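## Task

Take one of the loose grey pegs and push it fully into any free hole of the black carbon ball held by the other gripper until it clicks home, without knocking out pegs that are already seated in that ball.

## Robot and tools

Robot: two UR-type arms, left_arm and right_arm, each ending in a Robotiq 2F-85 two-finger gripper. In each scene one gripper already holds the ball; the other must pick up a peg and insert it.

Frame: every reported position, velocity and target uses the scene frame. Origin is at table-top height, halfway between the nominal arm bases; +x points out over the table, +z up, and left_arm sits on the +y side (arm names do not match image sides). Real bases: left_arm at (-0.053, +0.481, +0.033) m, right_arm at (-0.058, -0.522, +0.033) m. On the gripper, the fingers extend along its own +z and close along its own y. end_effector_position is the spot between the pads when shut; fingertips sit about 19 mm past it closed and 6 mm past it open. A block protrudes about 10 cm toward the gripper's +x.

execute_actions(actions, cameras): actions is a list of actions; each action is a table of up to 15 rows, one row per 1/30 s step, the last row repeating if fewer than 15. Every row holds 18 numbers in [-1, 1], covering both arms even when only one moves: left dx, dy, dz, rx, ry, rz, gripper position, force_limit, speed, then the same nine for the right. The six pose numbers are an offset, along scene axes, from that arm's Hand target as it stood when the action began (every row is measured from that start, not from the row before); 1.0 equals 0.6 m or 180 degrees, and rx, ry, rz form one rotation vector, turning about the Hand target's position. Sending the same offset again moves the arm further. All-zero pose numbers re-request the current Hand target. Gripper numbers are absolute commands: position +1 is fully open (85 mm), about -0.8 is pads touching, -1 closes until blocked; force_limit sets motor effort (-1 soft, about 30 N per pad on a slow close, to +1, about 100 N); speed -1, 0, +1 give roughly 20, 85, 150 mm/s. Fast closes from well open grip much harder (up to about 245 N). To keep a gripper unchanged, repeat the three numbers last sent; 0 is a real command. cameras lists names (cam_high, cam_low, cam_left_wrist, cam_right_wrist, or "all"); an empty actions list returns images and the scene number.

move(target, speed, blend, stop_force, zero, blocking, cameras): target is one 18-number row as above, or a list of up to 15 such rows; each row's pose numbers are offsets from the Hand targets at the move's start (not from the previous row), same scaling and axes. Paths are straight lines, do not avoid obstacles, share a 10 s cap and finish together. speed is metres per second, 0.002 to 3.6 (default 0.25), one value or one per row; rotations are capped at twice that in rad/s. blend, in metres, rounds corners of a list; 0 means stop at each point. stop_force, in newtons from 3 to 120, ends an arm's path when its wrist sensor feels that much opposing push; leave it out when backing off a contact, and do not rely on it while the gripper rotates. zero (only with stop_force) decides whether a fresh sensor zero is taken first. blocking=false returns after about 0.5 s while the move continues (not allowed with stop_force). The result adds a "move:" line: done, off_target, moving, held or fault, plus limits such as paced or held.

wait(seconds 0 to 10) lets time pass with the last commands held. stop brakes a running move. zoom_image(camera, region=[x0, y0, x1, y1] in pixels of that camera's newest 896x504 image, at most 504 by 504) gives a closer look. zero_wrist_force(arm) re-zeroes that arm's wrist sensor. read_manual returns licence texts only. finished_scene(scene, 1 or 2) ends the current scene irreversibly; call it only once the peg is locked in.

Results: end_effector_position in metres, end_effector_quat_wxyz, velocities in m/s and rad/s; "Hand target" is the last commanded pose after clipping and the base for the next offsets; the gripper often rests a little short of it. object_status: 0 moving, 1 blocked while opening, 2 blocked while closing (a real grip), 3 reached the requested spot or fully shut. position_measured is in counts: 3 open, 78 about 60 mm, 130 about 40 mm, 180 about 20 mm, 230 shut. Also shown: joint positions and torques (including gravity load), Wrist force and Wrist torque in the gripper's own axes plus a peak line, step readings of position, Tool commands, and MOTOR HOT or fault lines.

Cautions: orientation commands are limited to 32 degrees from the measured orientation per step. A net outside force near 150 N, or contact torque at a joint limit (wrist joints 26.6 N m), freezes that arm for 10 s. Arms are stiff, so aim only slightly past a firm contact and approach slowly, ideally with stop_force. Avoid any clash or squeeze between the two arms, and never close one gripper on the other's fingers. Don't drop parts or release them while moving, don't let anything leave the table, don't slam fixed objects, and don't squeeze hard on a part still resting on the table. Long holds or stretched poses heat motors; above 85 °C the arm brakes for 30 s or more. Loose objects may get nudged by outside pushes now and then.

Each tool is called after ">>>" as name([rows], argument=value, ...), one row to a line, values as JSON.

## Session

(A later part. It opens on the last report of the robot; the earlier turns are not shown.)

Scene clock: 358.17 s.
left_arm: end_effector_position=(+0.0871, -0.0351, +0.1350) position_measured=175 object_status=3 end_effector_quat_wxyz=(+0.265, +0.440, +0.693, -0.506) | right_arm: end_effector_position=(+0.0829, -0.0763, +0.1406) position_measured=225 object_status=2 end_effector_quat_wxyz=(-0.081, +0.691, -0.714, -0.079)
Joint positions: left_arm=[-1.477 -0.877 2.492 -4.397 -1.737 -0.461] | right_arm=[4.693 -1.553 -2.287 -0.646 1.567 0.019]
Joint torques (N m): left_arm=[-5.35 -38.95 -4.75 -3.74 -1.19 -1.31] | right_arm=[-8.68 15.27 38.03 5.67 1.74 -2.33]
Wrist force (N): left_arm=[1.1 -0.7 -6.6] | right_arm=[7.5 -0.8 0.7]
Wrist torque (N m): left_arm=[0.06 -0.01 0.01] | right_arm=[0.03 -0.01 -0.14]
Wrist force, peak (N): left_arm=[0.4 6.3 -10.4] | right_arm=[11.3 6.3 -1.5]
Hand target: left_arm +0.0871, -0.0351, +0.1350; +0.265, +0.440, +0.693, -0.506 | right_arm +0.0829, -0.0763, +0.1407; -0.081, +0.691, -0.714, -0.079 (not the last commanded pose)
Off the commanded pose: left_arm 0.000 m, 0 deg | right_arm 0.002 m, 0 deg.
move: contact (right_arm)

>>> move(target=[0,0,0,0,0,0,-0.396078,1,-1, 0.0003,0.0113,0.0026,0,0,0,-1,0,-1], speed=0.004, stop_force=35, zero=false, cameras=["cam_left_wrist"])

>>> zoom_image(camera="cam_left_wrist", region=[420, 210, 520, 310])

Scene clock: 364.67 s.
left_arm: end_effector_position=(+0.0871, -0.0351, +0.1350) position_measured=175 object_status=3 end_effector_quat_wxyz=(+0.265, +0.440, +0.693, -0.506) | right_arm: end_effector_position=(+0.0831, -0.0695, +0.1422) position_measured=225 object_status=2 end_effector_quat_wxyz=(-0.081, +0.691, -0.714, -0.079)
Joint positions: left_arm=[-1.477 -0.877 2.492 -4.397 -1.737 -0.461] | right_arm=[4.693 -1.566 -2.269 -0.651 1.567 0.018]
Joint torques (N m): left_arm=[-4.25 -39.86 -10.75 -0.98 1.17 -1.02] | right_arm=[-7.71 16.32 43.37 6.65 1.44 -2.32]
Wrist force (N): left_arm=[2.9 0.4 -16.5] | right_arm=[18.1 0.2 0.1]
Wrist torque (N m): left_arm=[0.01 -0.04 0.00] | right_arm=[0.05 0.00 -0.07]
Wrist force, peak (N): left_arm=[2.7 0.3 -16.6] | right_arm=[18.1 0.2 0.1]
Hand target: left_arm +0.0871, -0.0351, +0.1350; +0.265, +0.440, +0.693, -0.506 | right_arm +0.0831, -0.0695, +0.1422; -0.081, +0.691, -0.714, -0.079
Off the commanded pose: left_arm 0.000 m, 0 deg | right_arm 0.000 m, 0 deg.
move: done
Images, in order (width x height): cam_left_wrist 896x504.

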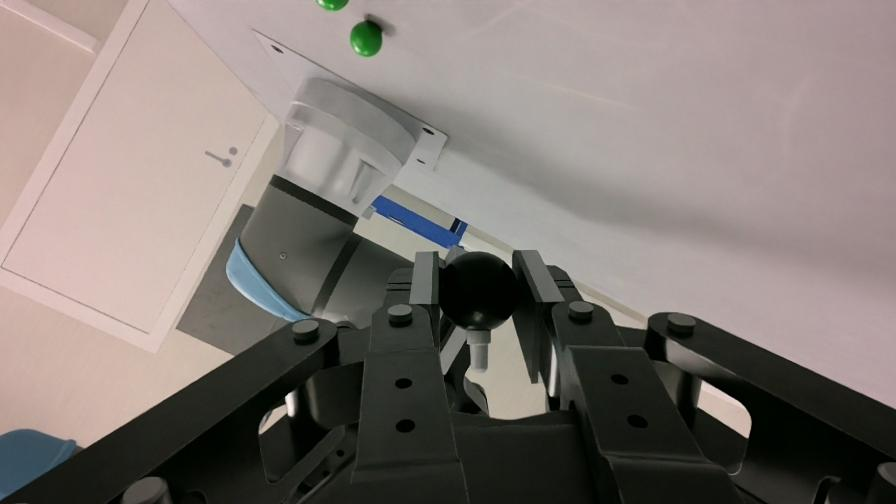

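Scaled by 5.040.

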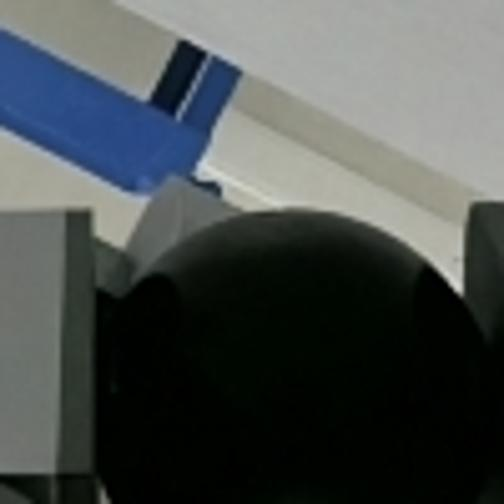

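>>> move(target=[0,0,0,0,0,0,-1,1,-1, 0,0,0,0,0,0,-1,0,-1], cameras=["cam_left_wrist"])

>>> wait(seconds=0.3)

>>> zoom_image(camera="cam_left_wrist", region=[400, 220, 560, 380])

Scene clock: 371.77 s.
left_arm: end_effector_position=(+0.0871, -0.0351, +0.1350) position_measured=181 object_status=0 end_effector_quat_wxyz=(+0.265, +0.440, +0.693, -0.506) | right_arm: end_effector_position=(+0.0831, -0.0695, +0.1422) position_measured=225 object_status=2 end_effector_quat_wxyz=(-0.081, +0.691, -0.714, -0.079)
Joint positions: left_arm=[-1.477 -0.877 2.492 -4.397 -1.737 -0.461] | right_arm=[4.693 -1.566 -2.269 -0.651 1.567 0.018]
Joint torques (N m): left_arm=[-3.62 -40.5 -9.99 -1.12 1.09 -1.21] | right_arm=[-8.78 16.91 42.82 7.88 1.3 -2.39]
Wrist force (N): left_arm=[2.6 1.0 -18.1] | right_arm=[19.5 0.8 0.3]
Wrist torque (N m): left_arm=[-0.01 -0.01 0.00] | right_arm=[0.02 0.04 -0.09]
Wrist force, peak (N): left_arm=[3.0 1.0 -19.3] | right_arm=[20.9 1.0 0.2]
Hand target: left_arm +0.0871, -0.0351, +0.1350; +0.265, +0.440, +0.693, -0.506 | right_arm +0.0831, -0.0695, +0.1422; -0.081, +0.691, -0.714, -0.079
Off the commanded pose: left_arm 0.000 m, 0 deg | right_arm 0.000 m, 0 deg.
move: done
Images, in order (width x height): cam_left_wrist 896x504.

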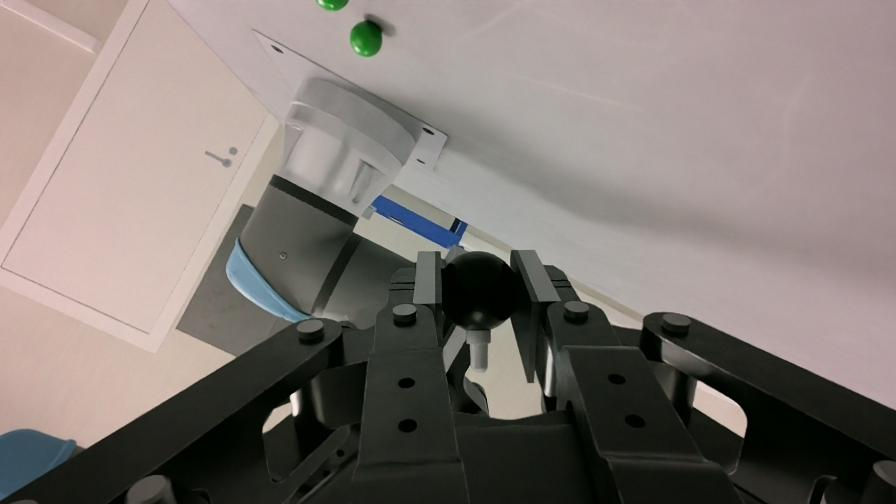

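Scene clock: 372.07 s.
left_arm: end_effector_position=(+0.0871, -0.0351, +0.1350) position_measured=181 object_status=2 end_effector_quat_wxyz=(+0.265, +0.440, +0.693, -0.506) | right_arm: end_effector_position=(+0.0831, -0.0695, +0.1422) position_measured=225 object_status=2 end_effector_quat_wxyz=(-0.081, +0.691, -0.714, -0.079)
Joint positions: left_arm=[-1.477 -0.877 2.492 -4.397 -1.737 -0.461] | right_arm=[4.693 -1.566 -2.269 -0.651 1.567 0.018]
Joint torques (N m): left_arm=[-3.86 -40.04 -10.3 -1.06 1.09 -1.27] | right_arm=[-8.56 17.06 42.47 8.42 1.25 -2.16]
Wrist force (N): left_arm=[2.5 1.0 -18.0] | right_arm=[19.6 0.8 0.1]
Wrist torque (N m): left_arm=[-0.01 -0.01 0.00] | right_arm=[0.01 0.00 -0.08]
Wrist force, peak (N): left_arm=[2.6 0.8 -18.1] | right_arm=[19.6 0.8 0.1]
Hand target: left_arm +0.0871, -0.0351, +0.1350; +0.265, +0.440, +0.693, -0.506 | right_arm +0.0831, -0.0695, +0.1422; -0.081, +0.691, -0.714, -0.079
Tool commands: left_gripper/position=-1.0 left_gripper/force_limit=+1.0 left_gripper/speed=-1.0 right_gripper/position=-1.0 right_gripper/force_limit=+0.0 right_gripper/speed=-1.0
Off the commanded pose: left_arm 0.000 m, 0 deg | right_arm 0.000 m, 0 deg.
wait: 0.30 s; at rest by 0.17 s

Scaled by 3.150.
This view is cut from an older image: the scene may have changed since it was taken.

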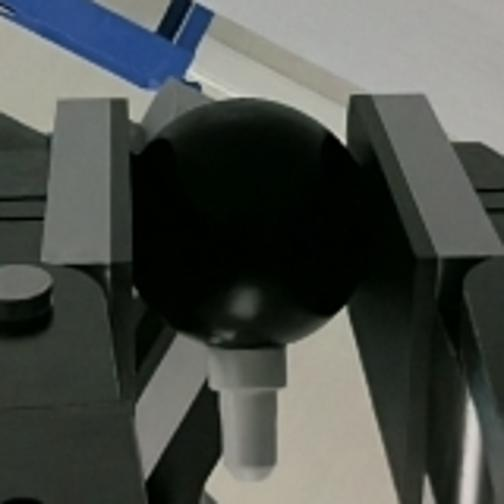

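>>> move(target=[0,0,0,0,0,0,-1,1,-1, 0.0004,0.013,0.003,0,0,0,-1,0,-1], speed=0.004, stop_force=45, zero=false, cameras=["cam_left_wrist","cam_right_wrist"])

>>> zoom_image(camera="cam_left_wrist", region=[400, 220, 560, 380])

Scene clock: 378.93 s.
left_arm: end_effector_position=(+0.0871, -0.0351, +0.1350) position_measured=181 object_status=2 end_effector_quat_wxyz=(+0.265, +0.440, +0.693, -0.506) | right_arm: end_effector_position=(+0.0833, -0.0661, +0.1412) position_measured=225 object_status=2 end_effector_quat_wxyz=(-0.074, +0.692, -0.715, -0.072)
Joint positions: left_arm=[-1.477 -0.877 2.492 -4.397 -1.737 -0.461] | right_arm=[4.692 -1.581 -2.248 -0.677 1.567 0.018]
Joint torques (N m): left_arm=[-4.76 -39.3 -9.37 -1.02 0.42 -1.38] | right_arm=[-5.05 21.47 63.14 16.16 0.82 -2.48]
Wrist force (N): left_arm=[11.2 5.3 -49.5] | right_arm=[53.8 2.5 -3.1]
Wrist torque (N m): left_arm=[-0.13 -0.03 0.02] | right_arm=[-0.02 0.01 -0.03]
Wrist force, peak (N): left_arm=[12.7 6.2 -50.0] | right_arm=[54.7 2.8 -4.5]
Hand target: left_arm +0.0871, -0.0351, +0.1350; +0.265, +0.440, +0.693, -0.506 | right_arm +0.0833, -0.0617, +0.1440; -0.081, +0.691, -0.714, -0.079
Off the commanded pose: left_arm 0.000 m, 0 deg | right_arm 0.005 m, 1 deg.
move: off_target (right_arm)
camera_calibration:
cam_right_wrist: T_world_to_cam=[[-0.999074, 0.0406396, 0.0141047, 0.0899478], [0.0420406, 0.852917, 0.520351, 0.00653512], [0.00911669, 0.520462, -0.853836, 0.276023], [0, 0, 0, 1]] pos_world=[0.0870734, -0.152889, 0.231009]
Images, in order (width x height): cam_left_wrist 896x504, cam_right_wrist 896x504.

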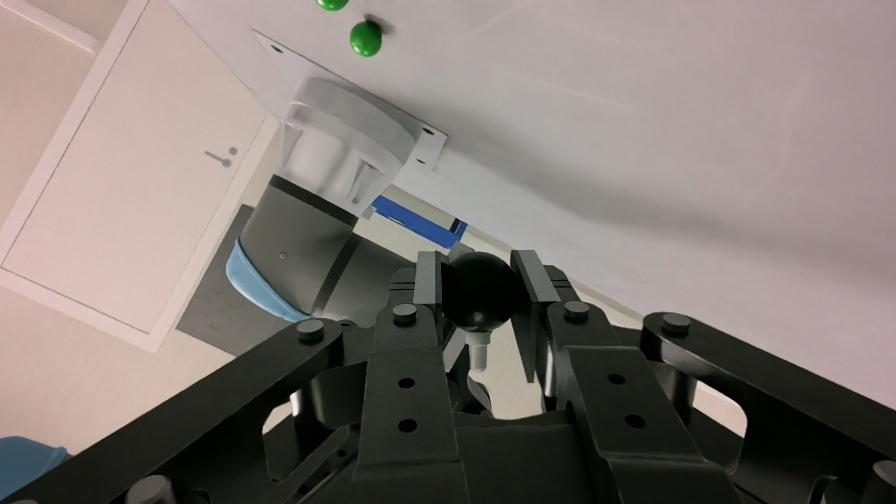

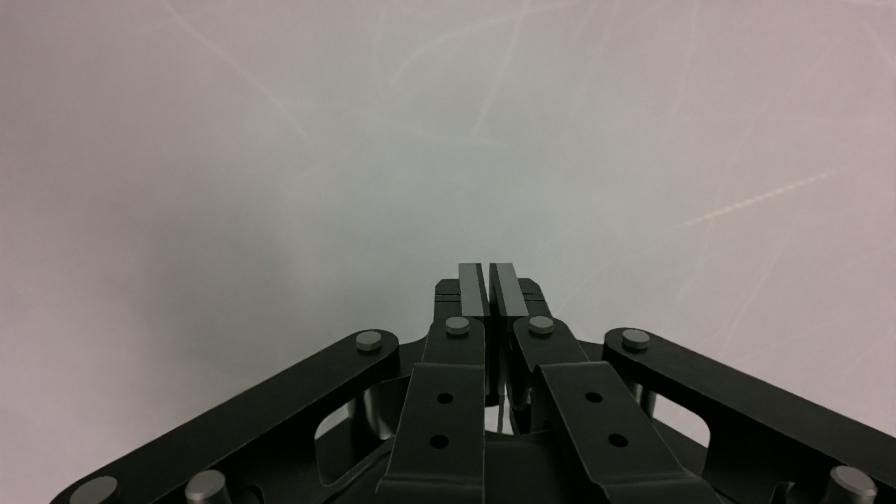

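Scaled by 3.150.

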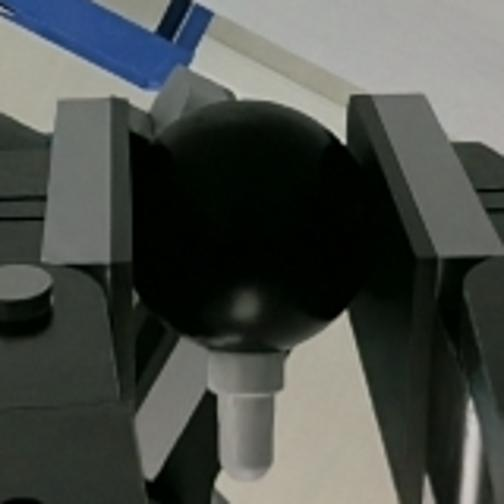

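>>> move(target=[0,0,0,0,0,0,-1,1,-1, -0.0002,-0.0085,-0.0048,0,0,0,-1,0,-1], speed=0.02)

Scene clock: 393.77 s.
left_arm: end_effector_position=(+0.0871, -0.0351, +0.1350) position_measured=181 object_status=2 end_effector_quat_wxyz=(+0.265, +0.440, +0.693, -0.506) | right_arm: end_effector_position=(+0.0833, -0.0668, +0.1411) position_measured=225 object_status=2 end_effector_quat_wxyz=(-0.081, +0.691, -0.714, -0.078)
Joint positions: left_arm=[-1.477 -0.877 2.492 -4.397 -1.737 -0.461] | right_arm=[4.692 -1.574 -2.264 -0.648 1.567 0.018]
Joint torques (N m): left_arm=[-5.09 -39.37 -9.04 -1.2 -1.08 -1.09] | right_arm=[10.37 33.38 35.9 16.58 0.13 1.37]
Wrist force (N): left_arm=[5.5 0.2 -38.0] | right_arm=[40.7 0.3 1.9]
Wrist torque (N m): left_arm=[0.04 -0.17 0.00] | right_arm=[0.03 0.07 -0.03]
Wrist force, peak (N): left_arm=[11.2 5.6 -49.8] | right_arm=[54.2 2.8 -3.5]
Hand target: left_arm +0.0871, -0.0351, +0.1350; +0.265, +0.440, +0.693, -0.506 | right_arm +0.0832, -0.0668, +0.1412; -0.081, +0.691, -0.714, -0.079
Off the commanded pose: left_arm 0.000 m, 0 deg | right_arm 0.000 m, 0 deg.
move: done

>>> move(target=[0,0,0,0,0,0,-1,1,-1, -0.0001,-0.0035,-0.0008,0,0,0,-1,0,-1], speed=0.01)

Scene clock: 396.70 s.
left_arm: end_effector_position=(+0.0871, -0.0351, +0.1350) position_measured=181 object_status=2 end_effector_quat_wxyz=(+0.265, +0.440, +0.693, -0.506) | right_arm: end_effector_position=(+0.0832, -0.0687, +0.1408) position_measured=225 object_status=2 end_effector_quat_wxyz=(-0.081, +0.691, -0.714, -0.079)
Joint positions: left_arm=[-1.477 -0.877 2.492 -4.397 -1.737 -0.461] | right_arm=[4.692 -1.57 -2.269 -0.646 1.567 0.018]
Joint torques (N m): left_arm=[-4.63 -40.07 -8.4 -1.23 -1.24 -1.18] | right_arm=[10.34 29.18 10.26 3.99 -0.52 2.13]
Wrist force (N): left_arm=[-3.1 -3.8 3.4] | right_arm=[-4.2 -2.0 5.0]
Wrist torque (N m): left_arm=[0.22 -0.17 0.01] | right_arm=[0.07 0.01 0.03]
Wrist force, peak (N): left_arm=[5.2 0.4 -37.8] | right_arm=[40.5 0.3 2.0]
Hand target: left_arm +0.0871, -0.0351, +0.1350; +0.265, +0.440, +0.693, -0.506 | right_arm +0.0832, -0.0689, +0.1407; -0.081, +0.691, -0.714, -0.079
Off the commanded pose: left_arm 0.000 m, 0 deg | right_arm 0.000 m, 0 deg.
move: done

>>> move(target=[0,0,0,0,0,0,-1,1,-1, 0,0,0,0,0,0,-0.5,0,-1])

>>> move(target=[0,0,0,0,0,0,-1,1,-1, -0.001,-0.0225,0.0974,0,0,0,-0.5,0,-1], speed=0.1, cameras=["cam_left_wrist","cam_right_wrist"])

>>> zoom_image(camera="cam_left_wrist", region=[400, 220, 560, 380])

Scene clock: 401.23 s.
left_arm: end_effector_position=(+0.0871, -0.0351, +0.1350) position_measured=181 object_status=2 end_effector_quat_wxyz=(+0.265, +0.440, +0.693, -0.506) | right_arm: end_effector_position=(+0.0832, -0.0689, +0.1407) position_measured=192 object_status=0 end_effector_quat_wxyz=(-0.081, +0.691, -0.714, -0.079)
Joint positions: left_arm=[-1.477 -0.877 2.492 -4.397 -1.737 -0.461] | right_arm=[4.692 -1.57 -2.27 -0.646 1.567 0.018]
Joint torques (N m): left_arm=[-4.5 -38.46 -9.03 -3.65 0.33 -1.12] | right_arm=[-8.64 19.62 24.51 4.93 0.63 2.17]
Wrist force (N): left_arm=[1.1 0.3 0.0] | right_arm=[0.3 0.4 0.3]
Wrist torque (N m): left_arm=[0.04 -0.16 0.00] | right_arm=[0.05 -0.04 0.02]
Wrist force, peak (N): left_arm=[-3.2 -3.6 7.4] | right_arm=[-8.1 -1.9 4.7]
Hand target: left_arm +0.0871, -0.0351, +0.1350; +0.265, +0.440, +0.693, -0.506 | right_arm +0.0832, -0.0689, +0.1407; -0.081, +0.691, -0.714, -0.079
Off the commanded pose: left_arm 0.000 m, 0 deg | right_arm 0.000 m, 0 deg.
move: done

Scene clock: 402.37 s.
left_arm: end_effector_position=(+0.0871, -0.0351, +0.1350) position_measured=181 object_status=2 end_effector_quat_wxyz=(+0.265, +0.440, +0.693, -0.506) | right_arm: end_effector_position=(+0.0826, -0.0824, +0.1991) position_measured=192 object_status=3 end_effector_quat_wxyz=(-0.081, +0.691, -0.714, -0.079)
Joint positions: left_arm=[-1.477 -0.877 2.492 -4.397 -1.737 -0.461] | right_arm=[4.694 -1.437 -2.21 -0.839 1.567 0.019]
Joint torques (N m): left_arm=[-5.16 -38.78 -8.66 -4.07 1.03 -1.15] | right_arm=[10.47 22.15 34.81 1.83 -1.37 2.28]
Wrist force (N): left_arm=[1.2 0.3 0.0] | right_arm=[0.3 0.3 0.2]
Wrist torque (N m): left_arm=[0.04 -0.18 -0.01] | right_arm=[0.04 -0.03 -0.17]
Wrist force, peak (N): left_arm=[1.4 0.4 -0.1] | right_arm=[0.2 0.5 1.3]
Hand target: left_arm +0.0871, -0.0351, +0.1350; +0.265, +0.440, +0.693, -0.506 | right_arm +0.0826, -0.0824, +0.1991; -0.081, +0.691, -0.714, -0.079
Off the commanded pose: left_arm 0.000 m, 0 deg | right_arm 0.000 m, 0 deg.
move: done
camera_calibration:
cam_right_wrist: T_world_to_cam=[[-0.999076, 0.0404426, 0.0145787, 0.089022], [0.0419455, 0.842737, 0.536689, -0.0136981], [0.00941915, 0.536804, -0.843654, 0.333199], [0, 0, 0, 1]] pos_world=[0.0863759, -0.170919, 0.287158]
Images, in order (width x height): cam_left_wrist 896x504, cam_right_wrist 896x504.

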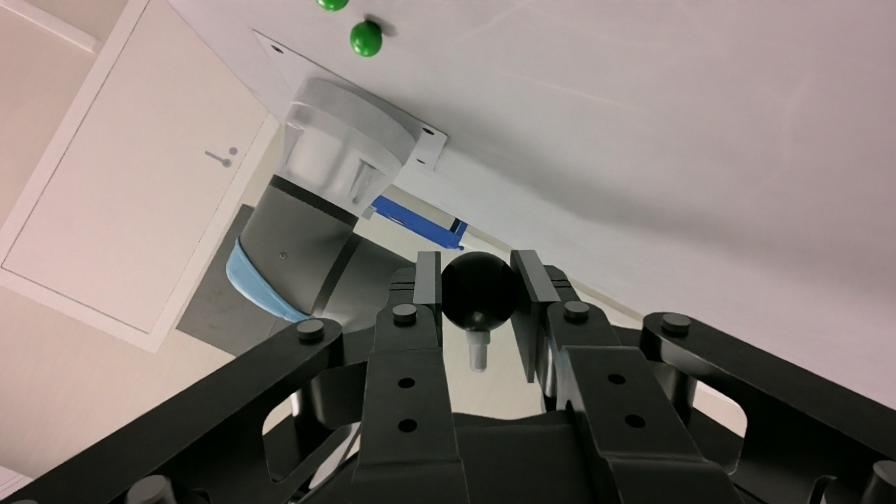

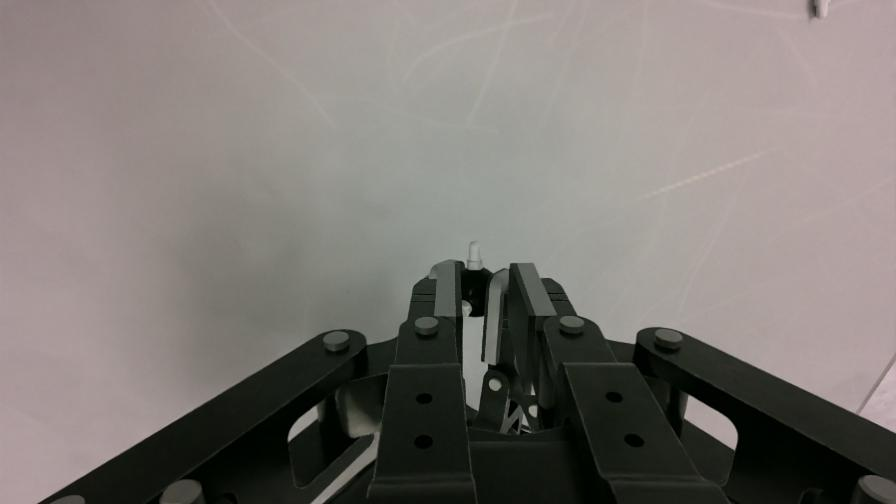

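Scaled by 3.150.

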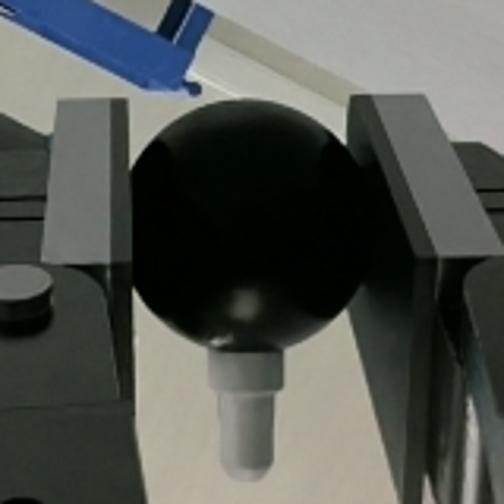

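>>> zoom_image(camera="cam_right_wrist", region=[425, 225, 525, 325])

Scaled by 5.040.

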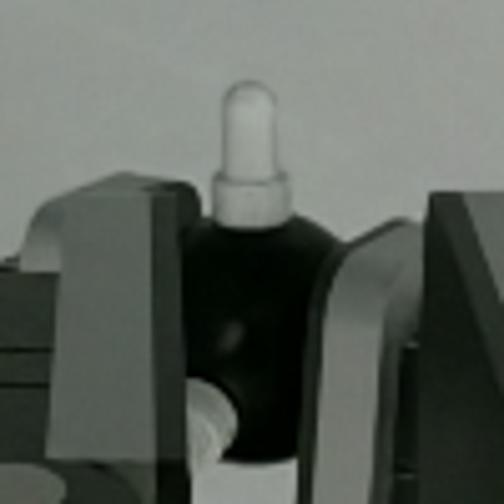

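>>> move(target=[0,0,0,0,0,0,-1,1,-1, 0.02,0.075,0.045,0,0,0,-0.5,0,-1], speed=0.1, cameras=["cam_right_wrist"])

>>> zoom_image(camera="cam_right_wrist", region=[425, 140, 525, 240])

Scene clock: 432.00 s.
left_arm: end_effector_position=(+0.0871, -0.0351, +0.1350) position_measured=181 object_status=2 end_effector_quat_wxyz=(+0.265, +0.440, +0.693, -0.506) | right_arm: end_effector_position=(+0.0945, -0.0374, +0.2261) position_measured=192 object_status=3 end_effector_quat_wxyz=(-0.081, +0.691, -0.714, -0.079)
Joint positions: left_arm=[-1.477 -0.877 2.492 -4.397 -1.737 -0.461] | right_arm=[4.667 -1.524 -2.056 -0.906 1.573 -0.007]
Joint torques (N m): left_arm=[-4.7 -39.6 -9.71 -3.72 1.02 -1.11] | right_arm=[-8.9 13.31 34.6 1.98 1.73 -2.35]
Wrist force (N): left_arm=[1.3 0.2 -0.2] | right_arm=[0.4 0.3 0.3]
Wrist torque (N m): left_arm=[0.03 -0.20 0.00] | right_arm=[0.04 -0.04 0.03]
Wrist force, peak (N): left_arm=[1.5 0.4 0.0] | right_arm=[0.9 0.7 0.6]
Hand target: left_arm +0.0871, -0.0351, +0.1350; +0.265, +0.440, +0.693, -0.506 | right_arm +0.0946, -0.0374, +0.2261; -0.081, +0.691, -0.714, -0.079
Off the commanded pose: left_arm 0.000 m, 0 deg | right_arm 0.000 m, 0 deg.
move: done
camera_calibration:
cam_right_wrist: T_world_to_cam=[[-0.999076, 0.0404426, 0.0145787, 0.0987974], [0.0419455, 0.842737, 0.536689, -0.0666152], [0.00941915, 0.536804, -0.843654, 0.331708], [0, 0, 0, 1]] pos_world=[0.0983759, -0.125919, 0.314158]
Images, in order (width x height): cam_right_wrist 896x504.

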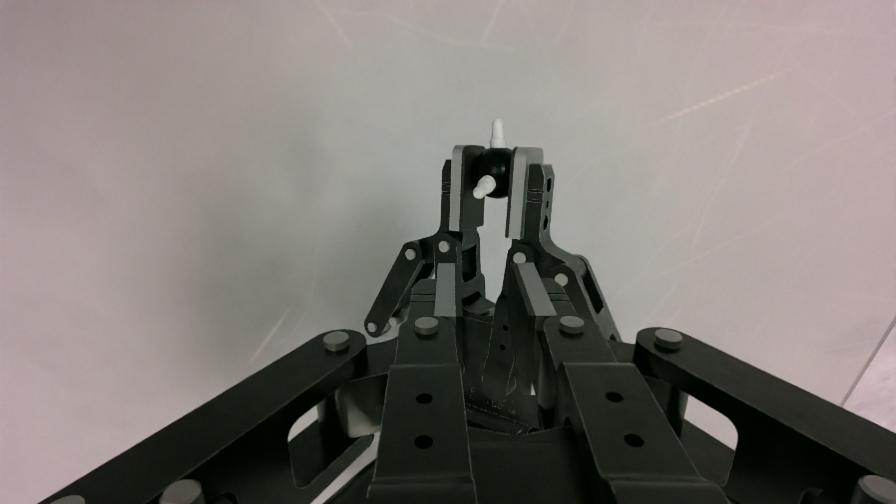

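Scaled by 5.040.

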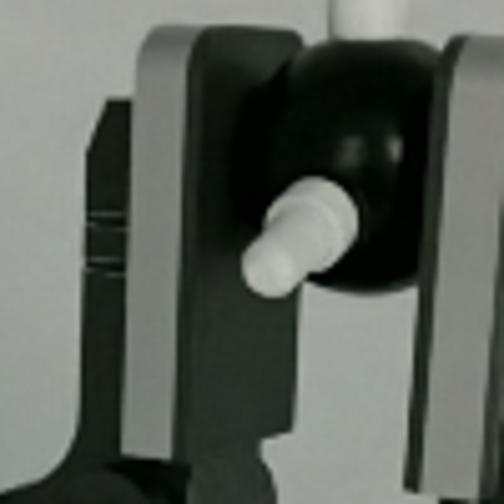

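>>> zoom_image(camera="cam_right_wrist", region=[460, 110, 540, 190])

>>> zoom_image(camera="cam_right_wrist", region=[478, 115, 518, 155])

Scaled by 6.300.

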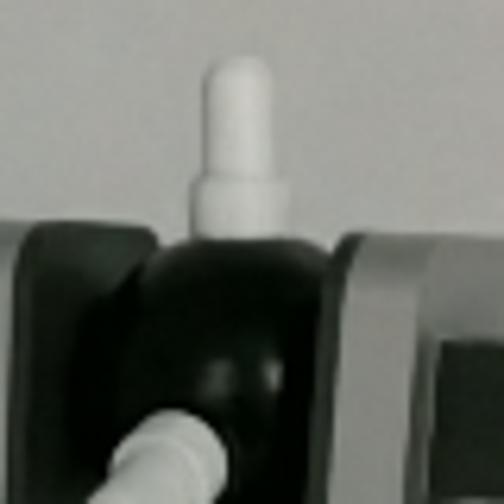

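Scaled by 12.600.

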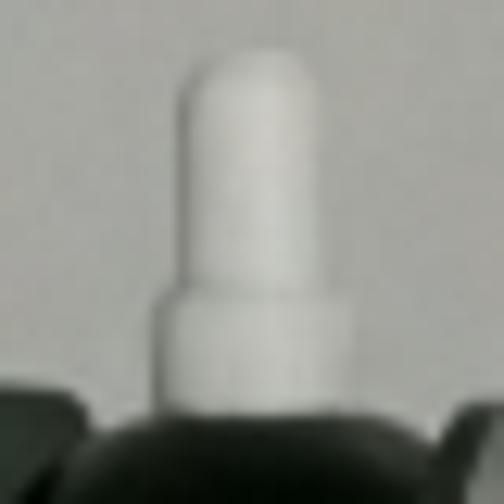

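>>> finished_scene(scene=1)

The scene is finished: the task was done.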